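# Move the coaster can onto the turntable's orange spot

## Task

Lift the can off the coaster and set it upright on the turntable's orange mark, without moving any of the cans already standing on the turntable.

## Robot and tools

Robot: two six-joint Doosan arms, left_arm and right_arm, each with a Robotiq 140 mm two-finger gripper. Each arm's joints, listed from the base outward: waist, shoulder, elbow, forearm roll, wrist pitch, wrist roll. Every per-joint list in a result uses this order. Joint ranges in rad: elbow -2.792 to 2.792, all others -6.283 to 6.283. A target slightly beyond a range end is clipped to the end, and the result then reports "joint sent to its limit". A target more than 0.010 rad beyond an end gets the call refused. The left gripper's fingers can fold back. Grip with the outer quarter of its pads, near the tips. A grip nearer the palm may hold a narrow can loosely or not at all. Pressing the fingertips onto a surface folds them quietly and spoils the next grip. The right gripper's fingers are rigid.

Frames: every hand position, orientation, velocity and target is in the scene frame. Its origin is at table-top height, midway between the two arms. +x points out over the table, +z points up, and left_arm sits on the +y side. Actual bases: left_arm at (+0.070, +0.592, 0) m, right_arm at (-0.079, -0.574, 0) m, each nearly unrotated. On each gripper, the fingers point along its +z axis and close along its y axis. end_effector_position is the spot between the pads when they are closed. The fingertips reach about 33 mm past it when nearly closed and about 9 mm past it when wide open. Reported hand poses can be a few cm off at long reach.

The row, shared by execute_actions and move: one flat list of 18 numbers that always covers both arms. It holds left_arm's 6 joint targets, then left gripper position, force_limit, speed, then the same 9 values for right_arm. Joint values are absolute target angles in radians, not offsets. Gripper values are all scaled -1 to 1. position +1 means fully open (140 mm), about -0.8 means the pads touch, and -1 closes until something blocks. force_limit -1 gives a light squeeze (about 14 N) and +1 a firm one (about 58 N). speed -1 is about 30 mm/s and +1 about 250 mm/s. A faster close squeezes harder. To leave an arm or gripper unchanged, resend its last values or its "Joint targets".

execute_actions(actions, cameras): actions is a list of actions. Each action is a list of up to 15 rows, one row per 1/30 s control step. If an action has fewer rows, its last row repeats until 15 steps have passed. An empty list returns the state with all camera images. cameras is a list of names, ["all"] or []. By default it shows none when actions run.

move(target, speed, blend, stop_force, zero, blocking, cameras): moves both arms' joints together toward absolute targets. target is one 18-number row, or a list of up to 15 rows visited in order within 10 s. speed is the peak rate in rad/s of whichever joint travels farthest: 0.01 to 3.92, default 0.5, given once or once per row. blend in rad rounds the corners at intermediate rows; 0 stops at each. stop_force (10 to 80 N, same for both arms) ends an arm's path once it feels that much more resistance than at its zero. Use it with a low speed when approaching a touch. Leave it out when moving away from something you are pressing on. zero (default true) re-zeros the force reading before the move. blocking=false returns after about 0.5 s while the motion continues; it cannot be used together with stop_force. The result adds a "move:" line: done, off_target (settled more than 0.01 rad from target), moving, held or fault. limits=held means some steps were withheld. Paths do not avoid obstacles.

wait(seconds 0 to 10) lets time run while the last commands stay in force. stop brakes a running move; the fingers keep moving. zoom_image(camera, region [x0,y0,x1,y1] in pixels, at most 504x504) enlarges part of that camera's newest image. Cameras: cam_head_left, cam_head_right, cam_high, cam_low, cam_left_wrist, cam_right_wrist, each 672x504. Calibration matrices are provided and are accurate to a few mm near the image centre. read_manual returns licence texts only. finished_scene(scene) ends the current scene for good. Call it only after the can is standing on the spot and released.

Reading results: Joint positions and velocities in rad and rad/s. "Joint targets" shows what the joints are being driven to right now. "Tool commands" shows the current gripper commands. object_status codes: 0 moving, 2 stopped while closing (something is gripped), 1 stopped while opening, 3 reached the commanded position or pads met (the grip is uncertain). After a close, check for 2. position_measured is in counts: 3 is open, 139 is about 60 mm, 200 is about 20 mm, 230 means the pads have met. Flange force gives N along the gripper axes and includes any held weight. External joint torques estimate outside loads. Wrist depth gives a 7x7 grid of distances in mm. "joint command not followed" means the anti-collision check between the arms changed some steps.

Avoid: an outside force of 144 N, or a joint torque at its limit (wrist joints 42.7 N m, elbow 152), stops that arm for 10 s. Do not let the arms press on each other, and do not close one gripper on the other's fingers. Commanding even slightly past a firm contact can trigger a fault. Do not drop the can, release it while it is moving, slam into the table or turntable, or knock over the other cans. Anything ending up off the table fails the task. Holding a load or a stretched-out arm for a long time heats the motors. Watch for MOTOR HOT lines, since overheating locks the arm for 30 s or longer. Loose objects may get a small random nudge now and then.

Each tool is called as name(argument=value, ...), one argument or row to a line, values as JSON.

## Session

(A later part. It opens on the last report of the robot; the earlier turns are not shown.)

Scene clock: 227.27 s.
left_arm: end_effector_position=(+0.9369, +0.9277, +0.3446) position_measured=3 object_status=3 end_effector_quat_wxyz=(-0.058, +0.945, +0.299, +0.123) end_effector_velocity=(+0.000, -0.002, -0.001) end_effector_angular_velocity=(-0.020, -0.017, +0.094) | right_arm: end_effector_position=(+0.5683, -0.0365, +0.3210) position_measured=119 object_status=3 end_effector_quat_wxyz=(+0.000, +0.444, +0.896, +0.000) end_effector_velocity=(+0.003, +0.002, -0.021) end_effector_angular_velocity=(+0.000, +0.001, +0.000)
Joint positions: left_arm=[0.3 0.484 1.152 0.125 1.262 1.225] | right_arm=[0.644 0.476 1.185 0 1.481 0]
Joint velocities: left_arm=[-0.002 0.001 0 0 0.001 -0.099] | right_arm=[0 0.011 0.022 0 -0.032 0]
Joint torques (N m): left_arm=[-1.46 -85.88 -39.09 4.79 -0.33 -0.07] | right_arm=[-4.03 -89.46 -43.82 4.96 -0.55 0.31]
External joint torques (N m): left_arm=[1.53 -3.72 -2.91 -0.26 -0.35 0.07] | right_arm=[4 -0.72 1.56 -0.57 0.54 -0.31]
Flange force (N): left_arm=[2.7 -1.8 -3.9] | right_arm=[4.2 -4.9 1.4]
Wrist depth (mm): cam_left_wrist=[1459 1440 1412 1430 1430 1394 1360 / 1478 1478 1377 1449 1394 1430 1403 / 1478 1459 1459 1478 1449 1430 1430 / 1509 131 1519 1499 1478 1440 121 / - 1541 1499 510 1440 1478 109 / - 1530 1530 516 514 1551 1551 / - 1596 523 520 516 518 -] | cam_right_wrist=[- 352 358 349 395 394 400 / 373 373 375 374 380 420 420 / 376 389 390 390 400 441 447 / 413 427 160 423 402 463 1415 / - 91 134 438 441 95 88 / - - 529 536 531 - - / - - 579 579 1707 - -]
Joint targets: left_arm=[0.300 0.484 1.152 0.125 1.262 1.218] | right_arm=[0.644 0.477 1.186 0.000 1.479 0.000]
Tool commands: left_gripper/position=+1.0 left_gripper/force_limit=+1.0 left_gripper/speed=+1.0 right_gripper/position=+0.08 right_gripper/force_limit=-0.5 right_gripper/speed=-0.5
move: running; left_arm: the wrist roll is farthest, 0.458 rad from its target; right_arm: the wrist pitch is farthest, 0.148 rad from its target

wait(
  seconds=10,
)

wait(
  seconds=4.37,
)

move(
  target=[0.3,0.484,1.152,0.125,1.262,0.767,1,1,1,0.644,0.5782,1.3915,0,1.1719,0,0.08,-0.5,-0.5],
  speed=0.4,
)

wait(
  seconds=0.2,
  cameras=["cam_right_wrist"],
)

execute_actions(
  actions=[
    [[0.3,0.484,1.152,0.125,1.262,0.767,1,1,1,0.644,0.5782,1.3915,0,1.1719,0,-1,-0.5,-0.5]],
    [[0.3,0.484,1.152,0.125,1.262,0.767,1,1,1,0.644,0.5248,1.2835,0,1.3333,0,-1,-0.5,-0.5]],
    [[0.3,0.484,1.152,0.125,1.262,0.767,1,1,1,0.644,0.5248,1.2835,0,1.3333,0,-1,-0.5,-0.5]],
  ],
  cameras=["cam_right_wrist"],
)

wait(
  seconds=4.55,
)

move(
  target=[0.3,0.484,1.152,0.125,1.262,0.767,1,1,1,0.644,0.5782,1.3915,0,1.1719,0,-1,-0.5,-0.5],
  speed=0.4,
)

move(
  target=[
    [0.3,0.484,1.152,0.125,1.262,0.767,1,1,1,0.644,0.5782,1.3915,0,1.1719,0,0.3,-0.5,0.5],
    [0.3,0.484,1.152,0.125,1.262,0.767,1,1,1,0.644,0.4714,1.1755,0,1.4947,0,0.3,-0.5,0.5],
  ],
  speed=0.6,
  cameras=["cam_right_wrist","cam_high"],
)

wait(
  seconds=1.6,
  cameras=["cam_right_wrist"],
)

wait(
  seconds=3.0,
  cameras=["cam_right_wrist","cam_high"],
)

Scene clock: 232.07 s.
left_arm: end_effector_position=(+0.9369, +0.9277, +0.3446) position_measured=3 object_status=3 end_effector_quat_wxyz=(-0.029, +0.852, +0.505, +0.133) | right_arm: end_effector_position=(+0.5788, -0.0285, +0.2250) position_measured=119 object_status=3 end_effector_quat_wxyz=(+0.000, +0.444, +0.896, +0.000)
Joint positions: left_arm=[0.3 0.484 1.152 0.125 1.262 0.767] | right_arm=[0.644 0.525 1.283 0 1.333 0]
Joint torques (N m): left_arm=[-1.26 -86.01 -38.88 4.77 -0.28 -0.13] | right_arm=[-4.06 -93 -42.66 4.84 -0.23 0.28]
External joint torques (N m): left_arm=[1.28 -4.13 -3.35 -0.19 -0.4 0.13] | right_arm=[4.09 -0.78 1.37 -0.56 0.22 -0.28]
Flange force (N): left_arm=[3.5 0.1 -4.5] | right_arm=[4.3 -4.6 1.0]
Wrist depth (mm): cam_left_wrist=[1296 1304 1351 1385 1449 1449 1541 / 1327 1377 1394 1440 1459 1499 1541 / 1377 1403 1403 1488 1478 1551 1596 / 1351 131 1509 1551 1530 1574 127 / - 482 493 1530 1574 1682 109 / 487 487 504 1530 1585 1620 - / 493 500 512 525 1620 1632 -] | cam_right_wrist=[271 272 270 268 309 314 315 / 287 282 284 282 286 332 332 / 301 297 300 - 302 352 349 / 319 317 160 316 313 362 373 / - 91 134 332 334 95 88 / - - 253 425 425 - - / - - 459 457 463 - -]
Joint targets: left_arm=[0.300 0.484 1.152 0.125 1.262 0.767] | right_arm=[0.644 0.525 1.284 0.000 1.333 0.000]
Tool commands: left_gripper/position=+1.0 left_gripper/force_limit=+1.0 left_gripper/speed=+1.0 right_gripper/position=+0.08 right_gripper/force_limit=-0.5 right_gripper/speed=-0.5
earlier move: done
wait: 3.40 of 10 s (the move ended)

Scene clock: 236.47 s.
left_arm: end_effector_position=(+0.9369, +0.9277, +0.3446) position_measured=3 object_status=3 end_effector_quat_wxyz=(-0.029, +0.852, +0.505, +0.133) | right_arm: end_effector_position=(+0.5788, -0.0286, +0.2250) position_measured=119 object_status=3 end_effector_quat_wxyz=(+0.000, +0.444, +0.896, +0.000)
Joint positions: left_arm=[0.3 0.484 1.152 0.125 1.262 0.767] | right_arm=[0.644 0.525 1.283 0 1.333 0]
Joint torques (N m): left_arm=[-1.31 -86.08 -38.78 4.81 -0.25 -0.17] | right_arm=[-4.12 -92.98 -42.55 4.86 -0.22 0.26]
External joint torques (N m): left_arm=[1.06 -3.25 -3.19 -0.26 -0.43 0.17] | right_arm=[3.96 -0.7 1.3 -0.59 0.21 -0.26]
Flange force (N): left_arm=[4.1 0.9 -3.9] | right_arm=[4.2 -4.3 1.0]
Wrist depth (mm): cam_left_wrist=[1385 1394 1385 1449 1440 1509 1478 / 1343 1412 1385 1469 1488 1488 1551 / 1377 1351 1412 1421 1530 1530 1541 / 1394 131 1449 1459 1530 1551 127 / - 488 498 1519 1562 1620 109 / 490 495 502 1562 1608 1669 1708 / 491 498 511 528 1574 1656 -] | cam_right_wrist=[269 270 269 269 307 315 312 / 283 284 284 278 287 331 332 / 301 298 300 295 301 352 349 / 319 319 137 317 313 360 370 / - 91 134 333 334 95 83 / - - 256 424 425 - - / - - 455 454 463 - -]
Joint targets: left_arm=[0.300 0.484 1.152 0.125 1.262 0.767] | right_arm=[0.644 0.525 1.284 0.000 1.333 0.000]
Tool commands: left_gripper/position=+1.0 left_gripper/force_limit=+1.0 left_gripper/speed=+1.0 right_gripper/position=+0.08 right_gripper/force_limit=-0.5 right_gripper/speed=-0.5
wait: 4.40 s; at rest by 0.17 s

Scene clock: 237.23 s.
left_arm: end_effector_position=(+0.9369, +0.9277, +0.3446) position_measured=3 object_status=3 end_effector_quat_wxyz=(-0.029, +0.852, +0.505, +0.133) | right_arm: end_effector_position=(+0.5788, -0.0285, +0.1221) position_measured=119 object_status=3 end_effector_quat_wxyz=(+0.000, +0.444, +0.896, +0.000)
Joint positions: left_arm=[0.3 0.484 1.152 0.125 1.262 0.767] | right_arm=[0.644 0.578 1.391 0 1.172 0]
Joint torques (N m): left_arm=[-1.71 -85.71 -39 4.76 -0.27 -0.13] | right_arm=[-4.05 -95.67 -40.53 4.67 -0.24 0.26]
External joint torques (N m): left_arm=[1.92 -3.92 -3.03 -0.2 -0.41 0.14] | right_arm=[3.99 -0.76 1.31 -0.6 0.22 -0.26]
Flange force (N): left_arm=[3.6 -0.9 -4.0] | right_arm=[4.2 -4.2 0.3]
Wrist depth (mm): cam_left_wrist=[1335 1351 1368 1430 1449 1478 1519 / 1351 1335 1385 1459 1440 1499 1541 / 1385 1403 1449 1509 1459 1519 1519 / 1368 131 1459 1509 1530 1519 127 / - 484 492 1488 1608 1608 109 / 485 492 504 1562 1632 1596 1644 / 491 500 515 531 1632 1656 -] | cam_right_wrist=[181 133 173 178 179 222 225 / 190 189 188 187 188 234 237 / 195 196 199 198 199 244 252 / 204 209 160 208 208 258 268 / - 92 115 174 225 95 83 / - - 152 139 231 - - / - - 263 146 248 - -]
Joint targets: left_arm=[0.300 0.484 1.152 0.125 1.262 0.767] | right_arm=[0.644 0.578 1.391 0.000 1.172 0.000]
move: done

Scene clock: 237.43 s.
left_arm: end_effector_position=(+0.9369, +0.9277, +0.3446) position_measured=3 object_status=3 end_effector_quat_wxyz=(-0.029, +0.852, +0.505, +0.133) | right_arm: end_effector_position=(+0.5788, -0.0285, +0.1220) position_measured=119 object_status=3 end_effector_quat_wxyz=(+0.000, +0.444, +0.896, +0.000)
Joint positions: left_arm=[0.3 0.484 1.152 0.125 1.262 0.767] | right_arm=[0.644 0.578 1.391 0 1.172 0]
Joint torques (N m): left_arm=[-1.23 -86.26 -39.01 4.78 -0.26 -0.17] | right_arm=[-3.81 -95.58 -40.44 4.65 -0.27 0.24]
External joint torques (N m): left_arm=[1.16 -3.57 -3.11 -0.22 -0.42 0.18] | right_arm=[3.57 -0.84 1.28 -0.59 0.26 -0.24]
Flange force (N): left_arm=[3.6 0.3 -4.0] | right_arm=[3.7 -4.2 0.2]
Wrist depth (mm): cam_left_wrist=[1327 1377 1377 1385 1449 1478 1488 / 1360 1360 1394 1421 1421 1530 1469 / 1368 1394 1412 1469 1519 1440 1541 / 1430 131 1430 1509 1574 1562 123 / - 490 491 1519 1562 1585 109 / 484 492 500 1551 1596 1632 1682 / 492 501 508 527 1620 1632 -] | cam_right_wrist=[180 179 179 179 178 222 225 / 189 189 188 188 188 234 237 / 196 198 200 - 199 244 250 / 203 208 136 175 154 259 265 / - 92 116 137 215 95 83 / - - 238 136 139 - - / - - 259 247 249 - -]
Joint targets: left_arm=[0.300 0.484 1.152 0.125 1.262 0.767] | right_arm=[0.644 0.578 1.391 0.000 1.172 0.000]
Tool commands: left_gripper/position=+1.0 left_gripper/force_limit=+1.0 left_gripper/speed=+1.0 right_gripper/position=+0.08 right_gripper/force_limit=-0.5 right_gripper/speed=-0.5
wait: 0.20 s; at rest by 0.17 s
camera_calibration:
cam_right_wrist: T_world_to_cam=[[0.796648, 0.604206, -0.0169366, -0.430586], [0.575033, -0.748955, 0.329248, -0.390826], [0.186249, -0.272034, -0.944092, 0.143049], [0, 0, 0, 1]] pos_world=[0.541121, 0.00636534, 0.256437]
Images, in order (width x height): cam_right_wrist 672x504.

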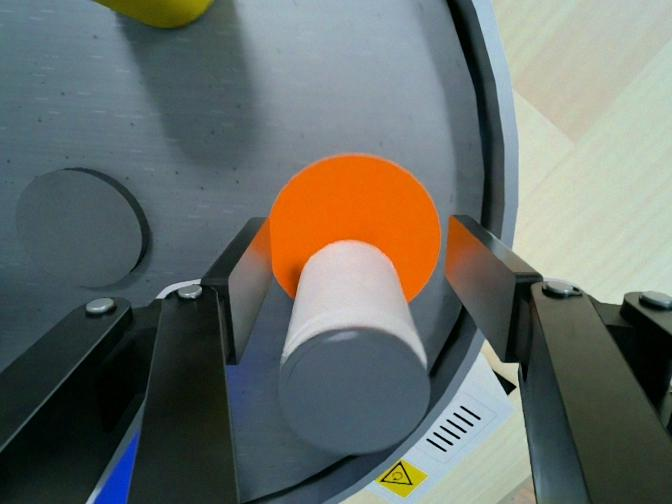

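Scene clock: 239.13 s.
left_arm: end_effector_position=(+0.9369, +0.9277, +0.3446) position_measured=3 object_status=3 end_effector_quat_wxyz=(-0.029, +0.852, +0.505, +0.133) | right_arm: end_effector_position=(+0.5788, -0.0285, +0.2250) position_measured=153 object_status=2 end_effector_quat_wxyz=(+0.000, +0.444, +0.896, +0.000)
Joint positions: left_arm=[0.3 0.484 1.152 0.125 1.262 0.767] | right_arm=[0.644 0.525 1.283 0 1.333 0]
Joint torques (N m): left_arm=[-1.4 -86.05 -38.71 4.75 -0.26 -0.12] | right_arm=[-3.73 -94.54 -43.55 4.86 -0.25 0.23]
External joint torques (N m): left_arm=[1.09 -3.53 -3.39 -0.2 -0.42 0.12] | right_arm=[3.85 0.76 2.28 -0.57 0.24 -0.23]
External joint torques at the end of the 1st action: left_arm=[0.8 -4.02 -3.28 -0.2 -0.44 0.16] | right_arm=[5.4 -5.64 -1.76 -0.15 0.19 -0.28]
External joint torques at the end of the 2nd action: left_arm=[1.22 -3.53 -3 -0.21 -0.41 0.1] | right_arm=[3.97 0.7 2.25 -0.54 0.28 -0.27]
Flange force (N): left_arm=[4.2 1.0 -4.2] | right_arm=[4.1 -4.4 2.7]
Flange force at the end of the 1st action (N): left_arm=[3.1 0.4 -4.4] | right_arm=[5.8 -3.9 -5.4]
Flange force at the end of the 2nd action (N): left_arm=[3.4 0.1 -3.9] | right_arm=[4.2 -4.4 2.6]
Wrist depth (mm): cam_left_wrist=[1288 - 1394 1385 1421 1499 1499 / 1360 1335 1403 1440 1449 1519 1530 / 1231 1403 1430 1449 1519 1585 1620 / 104 131 1421 1562 1551 1519 123 / - 488 493 1499 1530 1608 109 / 485 492 503 1596 1551 1656 1695 / 492 502 512 526 1620 1656 -] | cam_right_wrist=[270 265 273 267 309 316 313 / 284 286 283 282 287 329 330 / 301 297 299 147 301 350 350 / 320 322 153 121 122 369 373 / 301 - 97 127 125 83 85 / - 74 70 425 422 - - / - - - 456 - - -]
Joint targets: left_arm=[0.300 0.484 1.152 0.125 1.262 0.767] | right_arm=[0.644 0.525 1.284 0.000 1.333 0.000]
Step readings (joint positions of left_arm | right_arm; steps 1 to 15: 1st action; 16 to 30: 2nd action; 31 to 45: 3rd action):
0: [0.300 0.484 1.152 0.125 1.262 0.767] | [0.644 0.578 1.391 0.000 1.172 0.000]
1: [0.300 0.484 1.152 0.125 1.262 0.767] | [0.644 0.578 1.391 0.000 1.172 0.000]
2: [0.300 0.484 1.152 0.125 1.262 0.767] | [0.644 0.578 1.391 0.000 1.172 0.000]
4: [0.300 0.484 1.152 0.125 1.262 0.767] | [0.644 0.578 1.391 0.000 1.172 0.000]
8: [0.300 0.484 1.152 0.125 1.262 0.767] | [0.644 0.578 1.392 0.000 1.172 0.000]
15: [0.300 0.484 1.152 0.125 1.262 0.767] | [0.644 0.578 1.392 0.000 1.172 0.000]
16: [0.300 0.484 1.152 0.125 1.262 0.767] | [0.644 0.578 1.392 0.000 1.172 0.000]
17: [0.300 0.484 1.152 0.125 1.262 0.767] | [0.644 0.577 1.389 0.000 1.176 0.000]
19: [0.300 0.484 1.152 0.125 1.262 0.767] | [0.644 0.564 1.361 0.000 1.219 0.000]
23: [0.300 0.484 1.152 0.125 1.262 0.767] | [0.644 0.524 1.284 0.000 1.332 0.000]
30: [0.300 0.484 1.152 0.125 1.262 0.767] | [0.644 0.525 1.284 0.000 1.333 0.000]
31: [0.300 0.484 1.152 0.125 1.262 0.767] | [0.644 0.525 1.284 0.000 1.333 0.000]
32: [0.300 0.484 1.152 0.125 1.262 0.767] | [0.644 0.525 1.284 0.000 1.333 0.000]
34: [0.300 0.484 1.152 0.125 1.262 0.767] | [0.644 0.525 1.284 0.000 1.333 0.000]
38: [0.300 0.484 1.152 0.125 1.262 0.767] | [0.644 0.525 1.284 0.000 1.333 0.000]
45: [0.300 0.484 1.152 0.125 1.262 0.767] | [0.644 0.525 1.284 0.000 1.333 0.000]
camera_calibration:
cam_right_wrist: T_world_to_cam=[[0.796648, 0.604206, -0.0169366, -0.428841], [0.575033, -0.748955, 0.329248, -0.424739], [0.186249, -0.272034, -0.944092, 0.24029], [0, 0, 0, 1]] pos_world=[0.541121, 0.00636534, 0.359437]
Images, in order (width x height): cam_right_wrist 672x504.

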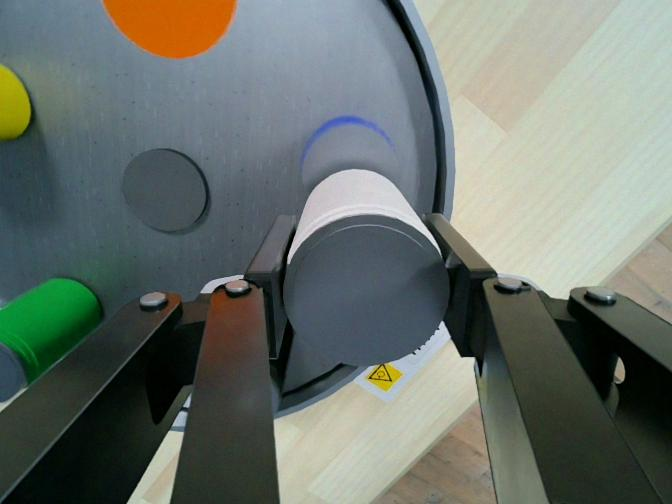

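Scene clock: 243.70 s.
left_arm: end_effector_position=(+0.9369, +0.9277, +0.3446) position_measured=3 object_status=3 end_effector_quat_wxyz=(-0.029, +0.852, +0.505, +0.133) | right_arm: end_effector_position=(+0.5788, -0.0286, +0.2250) position_measured=153 object_status=2 end_effector_quat_wxyz=(+0.000, +0.444, +0.896, +0.000)
Joint positions: left_arm=[0.3 0.484 1.152 0.125 1.262 0.767] | right_arm=[0.644 0.525 1.283 0 1.333 0]
Joint torques (N m): left_arm=[-1.28 -86.08 -38.89 4.73 -0.3 -0.15] | right_arm=[-4.11 -94.43 -43.55 4.84 -0.27 0.26]
External joint torques (N m): left_arm=[1.28 -3.66 -3.27 -0.16 -0.39 0.15] | right_arm=[4.12 0.67 2.27 -0.56 0.26 -0.26]
Flange force (N): left_arm=[3.9 0.4 -4.2] | right_arm=[4.3 -4.5 2.6]
Wrist depth (mm): cam_left_wrist=[1319 1335 1385 1403 1469 1421 1488 / 1360 1360 1403 1440 1499 1509 1551 / 1394 1430 1421 1469 1509 1530 1608 / 1377 131 1440 1509 1509 1562 121 / - 488 495 1530 1530 1608 109 / 484 493 498 1541 1632 1656 1669 / 492 502 510 528 1620 1656 -] | cam_right_wrist=[269 270 270 268 310 312 316 / 285 284 282 203 285 328 332 / 303 298 302 177 300 350 351 / 321 319 153 121 122 368 368 / 337 - 98 127 125 82 90 / - 74 70 426 424 - - / - - - 457 - - -]
Joint targets: left_arm=[0.300 0.484 1.152 0.125 1.262 0.767] | right_arm=[0.644 0.525 1.284 0.000 1.333 0.000]
Tool commands: left_gripper/position=+1.0 left_gripper/force_limit=+1.0 left_gripper/speed=+1.0 right_gripper/position=-1.0 right_gripper/force_limit=-0.5 right_gripper/speed=-0.5
wait: 4.57 s; at rest by 0.17 s

Scene clock: 244.47 s.
left_arm: end_effector_position=(+0.9369, +0.9277, +0.3446) position_measured=3 object_status=3 end_effector_quat_wxyz=(-0.029, +0.852, +0.505, +0.133) | right_arm: end_effector_position=(+0.5789, -0.0285, +0.1221) position_measured=153 object_status=2 end_effector_quat_wxyz=(+0.000, +0.444, +0.896, +0.000)
Joint positions: left_arm=[0.3 0.484 1.152 0.125 1.262 0.767] | right_arm=[0.644 0.578 1.391 0 1.172 0]
Joint torques (N m): left_arm=[-1.61 -85.77 -39.03 4.76 -0.34 -0.15] | right_arm=[-4.8 -92.83 -38.72 4.33 -0.2 0.25]
External joint torques (N m): left_arm=[2 -4.39 -3.17 -0.18 -0.34 0.15] | right_arm=[4.66 -3.48 -0.37 -0.27 0.19 -0.25]
Flange force (N): left_arm=[3.4 -1.2 -4.5] | right_arm=[5.0 -4.1 -2.8]
Wrist depth (mm): cam_left_wrist=[1327 1368 1360 1412 1412 1519 1449 / 1335 1360 1377 1421 1541 1509 1478 / 1360 1403 1459 1440 1440 1509 1530 / 1377 131 1459 1440 1519 1551 127 / - 488 495 1519 1551 1596 109 / 488 486 505 1519 1608 1656 1682 / 492 502 515 526 1632 1644 -] | cam_right_wrist=[180 177 179 178 178 223 223 / 189 189 189 188 187 234 236 / 195 196 200 195 200 245 250 / 204 208 206 121 122 260 265 / 221 - 98 127 125 82 90 / - 74 70 242 238 - - / - - - 255 252 - -]
Joint targets: left_arm=[0.300 0.484 1.152 0.125 1.262 0.767] | right_arm=[0.644 0.578 1.391 0.000 1.172 0.000]
move: done

Scene clock: 245.93 s.
left_arm: end_effector_position=(+0.9369, +0.9277, +0.3446) position_measured=3 object_status=3 end_effector_quat_wxyz=(-0.029, +0.852, +0.505, +0.133) | right_arm: end_effector_position=(+0.5668, -0.0377, +0.3298) position_measured=91 object_status=3 end_effector_quat_wxyz=(+0.000, +0.444, +0.896, +0.000)
Joint positions: left_arm=[0.3 0.484 1.152 0.125 1.262 0.767] | right_arm=[0.644 0.471 1.176 0 1.495 0]
Joint torques (N m): left_arm=[-1.04 -85.9 -38.8 4.76 -0.23 -0.19] | right_arm=[-3.72 -88.98 -43.91 4.94 -0.24 0.3]
External joint torques (N m): left_arm=[1.24 -3.96 -3.34 -0.2 -0.45 0.2] | right_arm=[3.92 -0.79 1.69 -0.55 0.24 -0.3]
Flange force (N): left_arm=[3.7 0.2 -4.3] | right_arm=[4.1 -5.6 2.2]
Wrist depth (mm): cam_left_wrist=[1319 1360 1385 1412 1440 1499 1519 / 1327 1385 1403 1421 1478 1499 1585 / 1335 1394 1430 1478 1449 1519 1551 / 1368 131 1440 1459 1551 1562 127 / - 481 495 1519 1541 1585 109 / 484 485 504 1499 1574 1585 1708 / 492 497 516 527 1632 1669 -] | cam_right_wrist=[290 356 311 362 403 406 404 / 384 380 382 380 389 427 427 / 406 404 399 393 407 455 452 / 423 394 407 424 419 147 1398 / - 91 364 451 507 115 88 / - - 547 551 552 - - / - - 587 598 1632 - -]
Joint targets: left_arm=[0.300 0.484 1.152 0.125 1.262 0.767] | right_arm=[0.644 0.471 1.175 0.000 1.495 0.000]
move: done
camera_calibration:
cam_right_wrist: T_world_to_cam=[[0.796663, 0.604185, -0.0170109, -0.411921], [0.57505, -0.748979, 0.329162, -0.459204], [0.186134, -0.272014, -0.94412, 0.339037], [0, 0, 0, 1]] pos_world=[0.529121, -0.00283472, 0.464237]
Images, in order (width x height): cam_high 672x504, cam_right_wrist 672x504.

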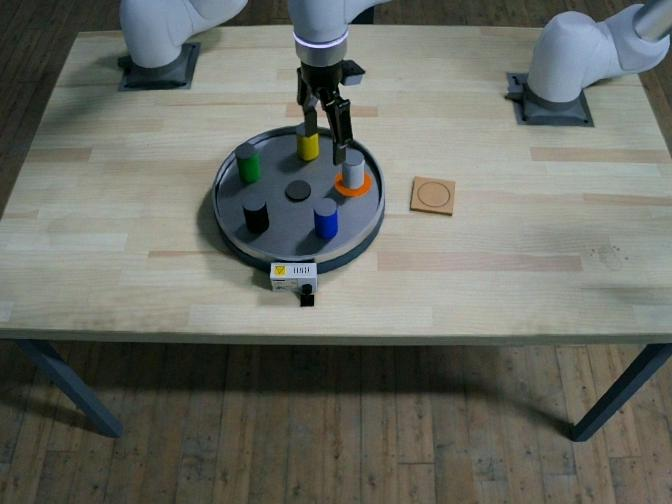

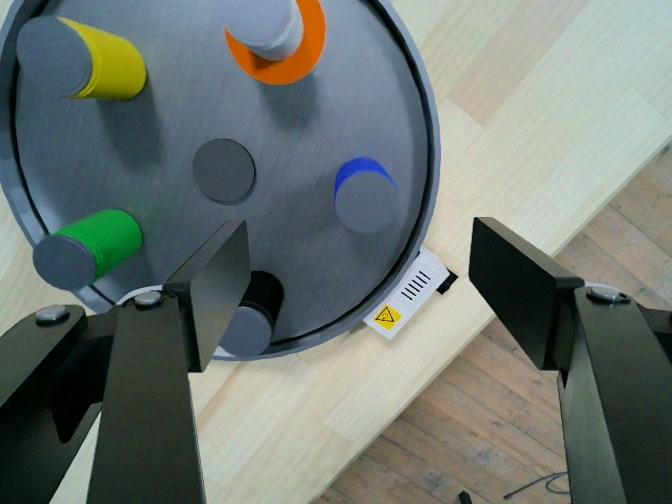

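Scene clock: 247.53 s.
left_arm: end_effector_position=(+0.9369, +0.9277, +0.3446) position_measured=3 object_status=3 end_effector_quat_wxyz=(-0.029, +0.852, +0.505, +0.133) | right_arm: end_effector_position=(+0.5668, -0.0377, +0.3299) position_measured=91 object_status=3 end_effector_quat_wxyz=(+0.000, +0.444, +0.896, +0.000)
Joint positions: left_arm=[0.3 0.484 1.152 0.125 1.262 0.767] | right_arm=[0.644 0.471 1.175 0 1.495 0]
Joint torques (N m): left_arm=[-1.3 -85.99 -38.89 4.83 -0.21 -0.12] | right_arm=[-4.01 -89.3 -43.65 4.96 -0.25 0.26]
External joint torques (N m): left_arm=[0.97 -3.58 -3.16 -0.28 -0.47 0.12] | right_arm=[3.98 -0.64 1.27 -0.56 0.24 -0.26]
Flange force (N): left_arm=[3.5 0.5 -4.0] | right_arm=[4.3 -4.2 1.5]
Wrist depth (mm): cam_left_wrist=[1343 1368 1377 1421 1412 1440 1499 / 1360 1377 1385 1459 1478 1509 1551 / 1343 1385 1449 1469 1530 1530 1596 / 1403 131 1440 1499 1499 1530 127 / - 483 495 1530 1985 1608 109 / 483 497 502 532 1620 1608 1682 / 491 498 510 526 1644 1644 -] | cam_right_wrist=[353 360 365 361 407 406 404 / 313 378 382 376 387 427 426 / 401 402 399 395 410 453 457 / 420 382 389 427 420 147 1398 / - 91 370 451 507 115 88 / - - 545 551 1632 - - / - - 590 596 1720 - -]
Joint targets: left_arm=[0.300 0.484 1.152 0.125 1.262 0.767] | right_arm=[0.644 0.471 1.175 0.000 1.495 0.000]
Tool commands: left_gripper/position=+1.0 left_gripper/force_limit=+1.0 left_gripper/speed=+1.0 right_gripper/position=+0.3 right_gripper/force_limit=-0.5 right_gripper/speed=+0.5
wait: 1.60 s; at rest by 0.17 s
camera_calibration:
cam_right_wrist: T_world_to_cam=[[0.796648, 0.604206, -0.0169366, -0.412088], [0.575033, -0.748955, 0.329248, -0.459216], [0.186249, -0.272034, -0.944092, 0.338972], [0, 0, 0, 1]] pos_world=[0.529221, -0.00273466, 0.464237]
Images, in order (width x height): cam_right_wrist 672x504.

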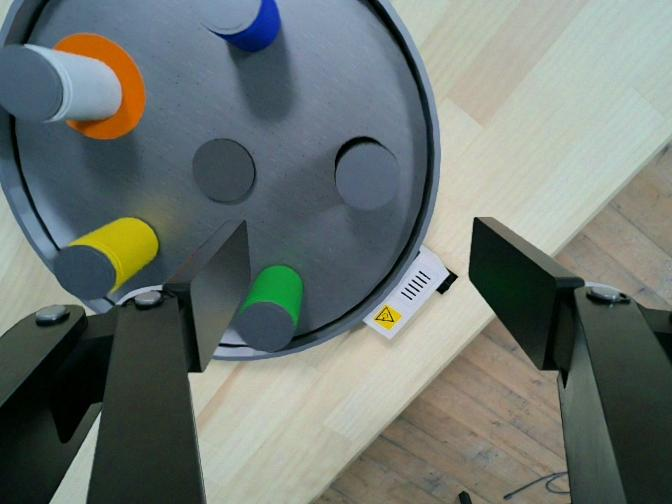

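Scene clock: 250.53 s.
left_arm: end_effector_position=(+0.9369, +0.9277, +0.3446) position_measured=3 object_status=3 end_effector_quat_wxyz=(-0.029, +0.852, +0.505, +0.133) | right_arm: end_effector_position=(+0.5668, -0.0377, +0.3299) position_measured=91 object_status=3 end_effector_quat_wxyz=(+0.000, +0.444, +0.896, +0.000)
Joint positions: left_arm=[0.3 0.484 1.152 0.125 1.262 0.767] | right_arm=[0.644 0.471 1.176 0 1.495 0]
Joint torques (N m): left_arm=[-1.09 -86.07 -38.68 4.79 -0.25 -0.14] | right_arm=[-3.79 -89.21 -43.77 4.96 -0.26 0.26]
External joint torques (N m): left_arm=[0.36 -3.22 -3.39 -0.24 -0.43 0.15] | right_arm=[3.65 -0.54 1.5 -0.59 0.25 -0.26]
Flange force (N): left_arm=[4.0 1.9 -4.1] | right_arm=[3.8 -4.7 1.9]
Wrist depth (mm): cam_left_wrist=[1343 1351 1377 1403 1412 1530 1519 / 1343 1360 1385 1440 1478 1509 1551 / 1377 1377 1469 1440 1509 1551 1585 / 1377 122 1421 1469 1530 1530 127 / - 486 496 1519 1585 1608 109 / 485 491 503 1530 1596 1656 1644 / 493 503 511 521 1721 1708 -] | cam_right_wrist=[362 360 361 361 402 404 407 / 329 378 380 378 388 426 427 / 401 403 396 401 410 447 454 / 419 419 153 424 419 147 1415 / 495 91 447 451 513 115 88 / - - 555 549 1532 - - / - - 590 598 1669 - -]
Joint targets: left_arm=[0.300 0.484 1.152 0.125 1.262 0.767] | right_arm=[0.644 0.471 1.175 0.000 1.495 0.000]
Tool commands: left_gripper/position=+1.0 left_gripper/force_limit=+1.0 left_gripper/speed=+1.0 right_gripper/position=+0.3 right_gripper/force_limit=-0.5 right_gripper/speed=+0.5
wait: 3.00 s; at rest by 0.17 s
camera_calibration:
cam_right_wrist: T_world_to_cam=[[0.796648, 0.604206, -0.0169366, -0.412088], [0.575033, -0.748955, 0.329248, -0.459216], [0.186249, -0.272034, -0.944092, 0.338972], [0, 0, 0, 1]] pos_world=[0.529221, -0.00273466, 0.464237]
Images, in order (width x height): cam_high 672x504, cam_right_wrist 672x504.

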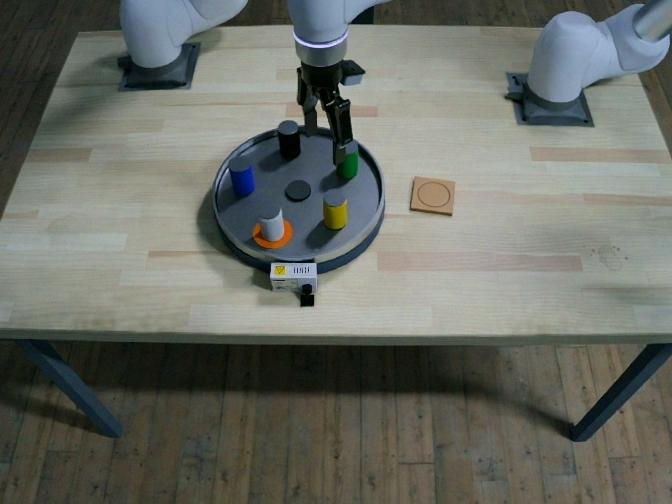

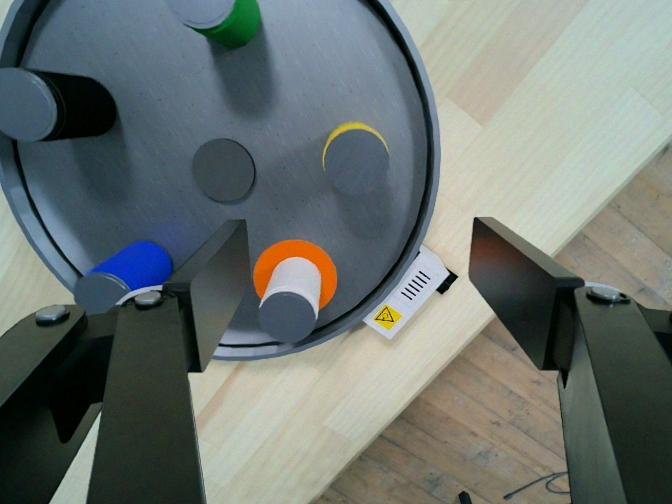

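finished_scene(
  scene=1,
)

The scene is finished: the task was done.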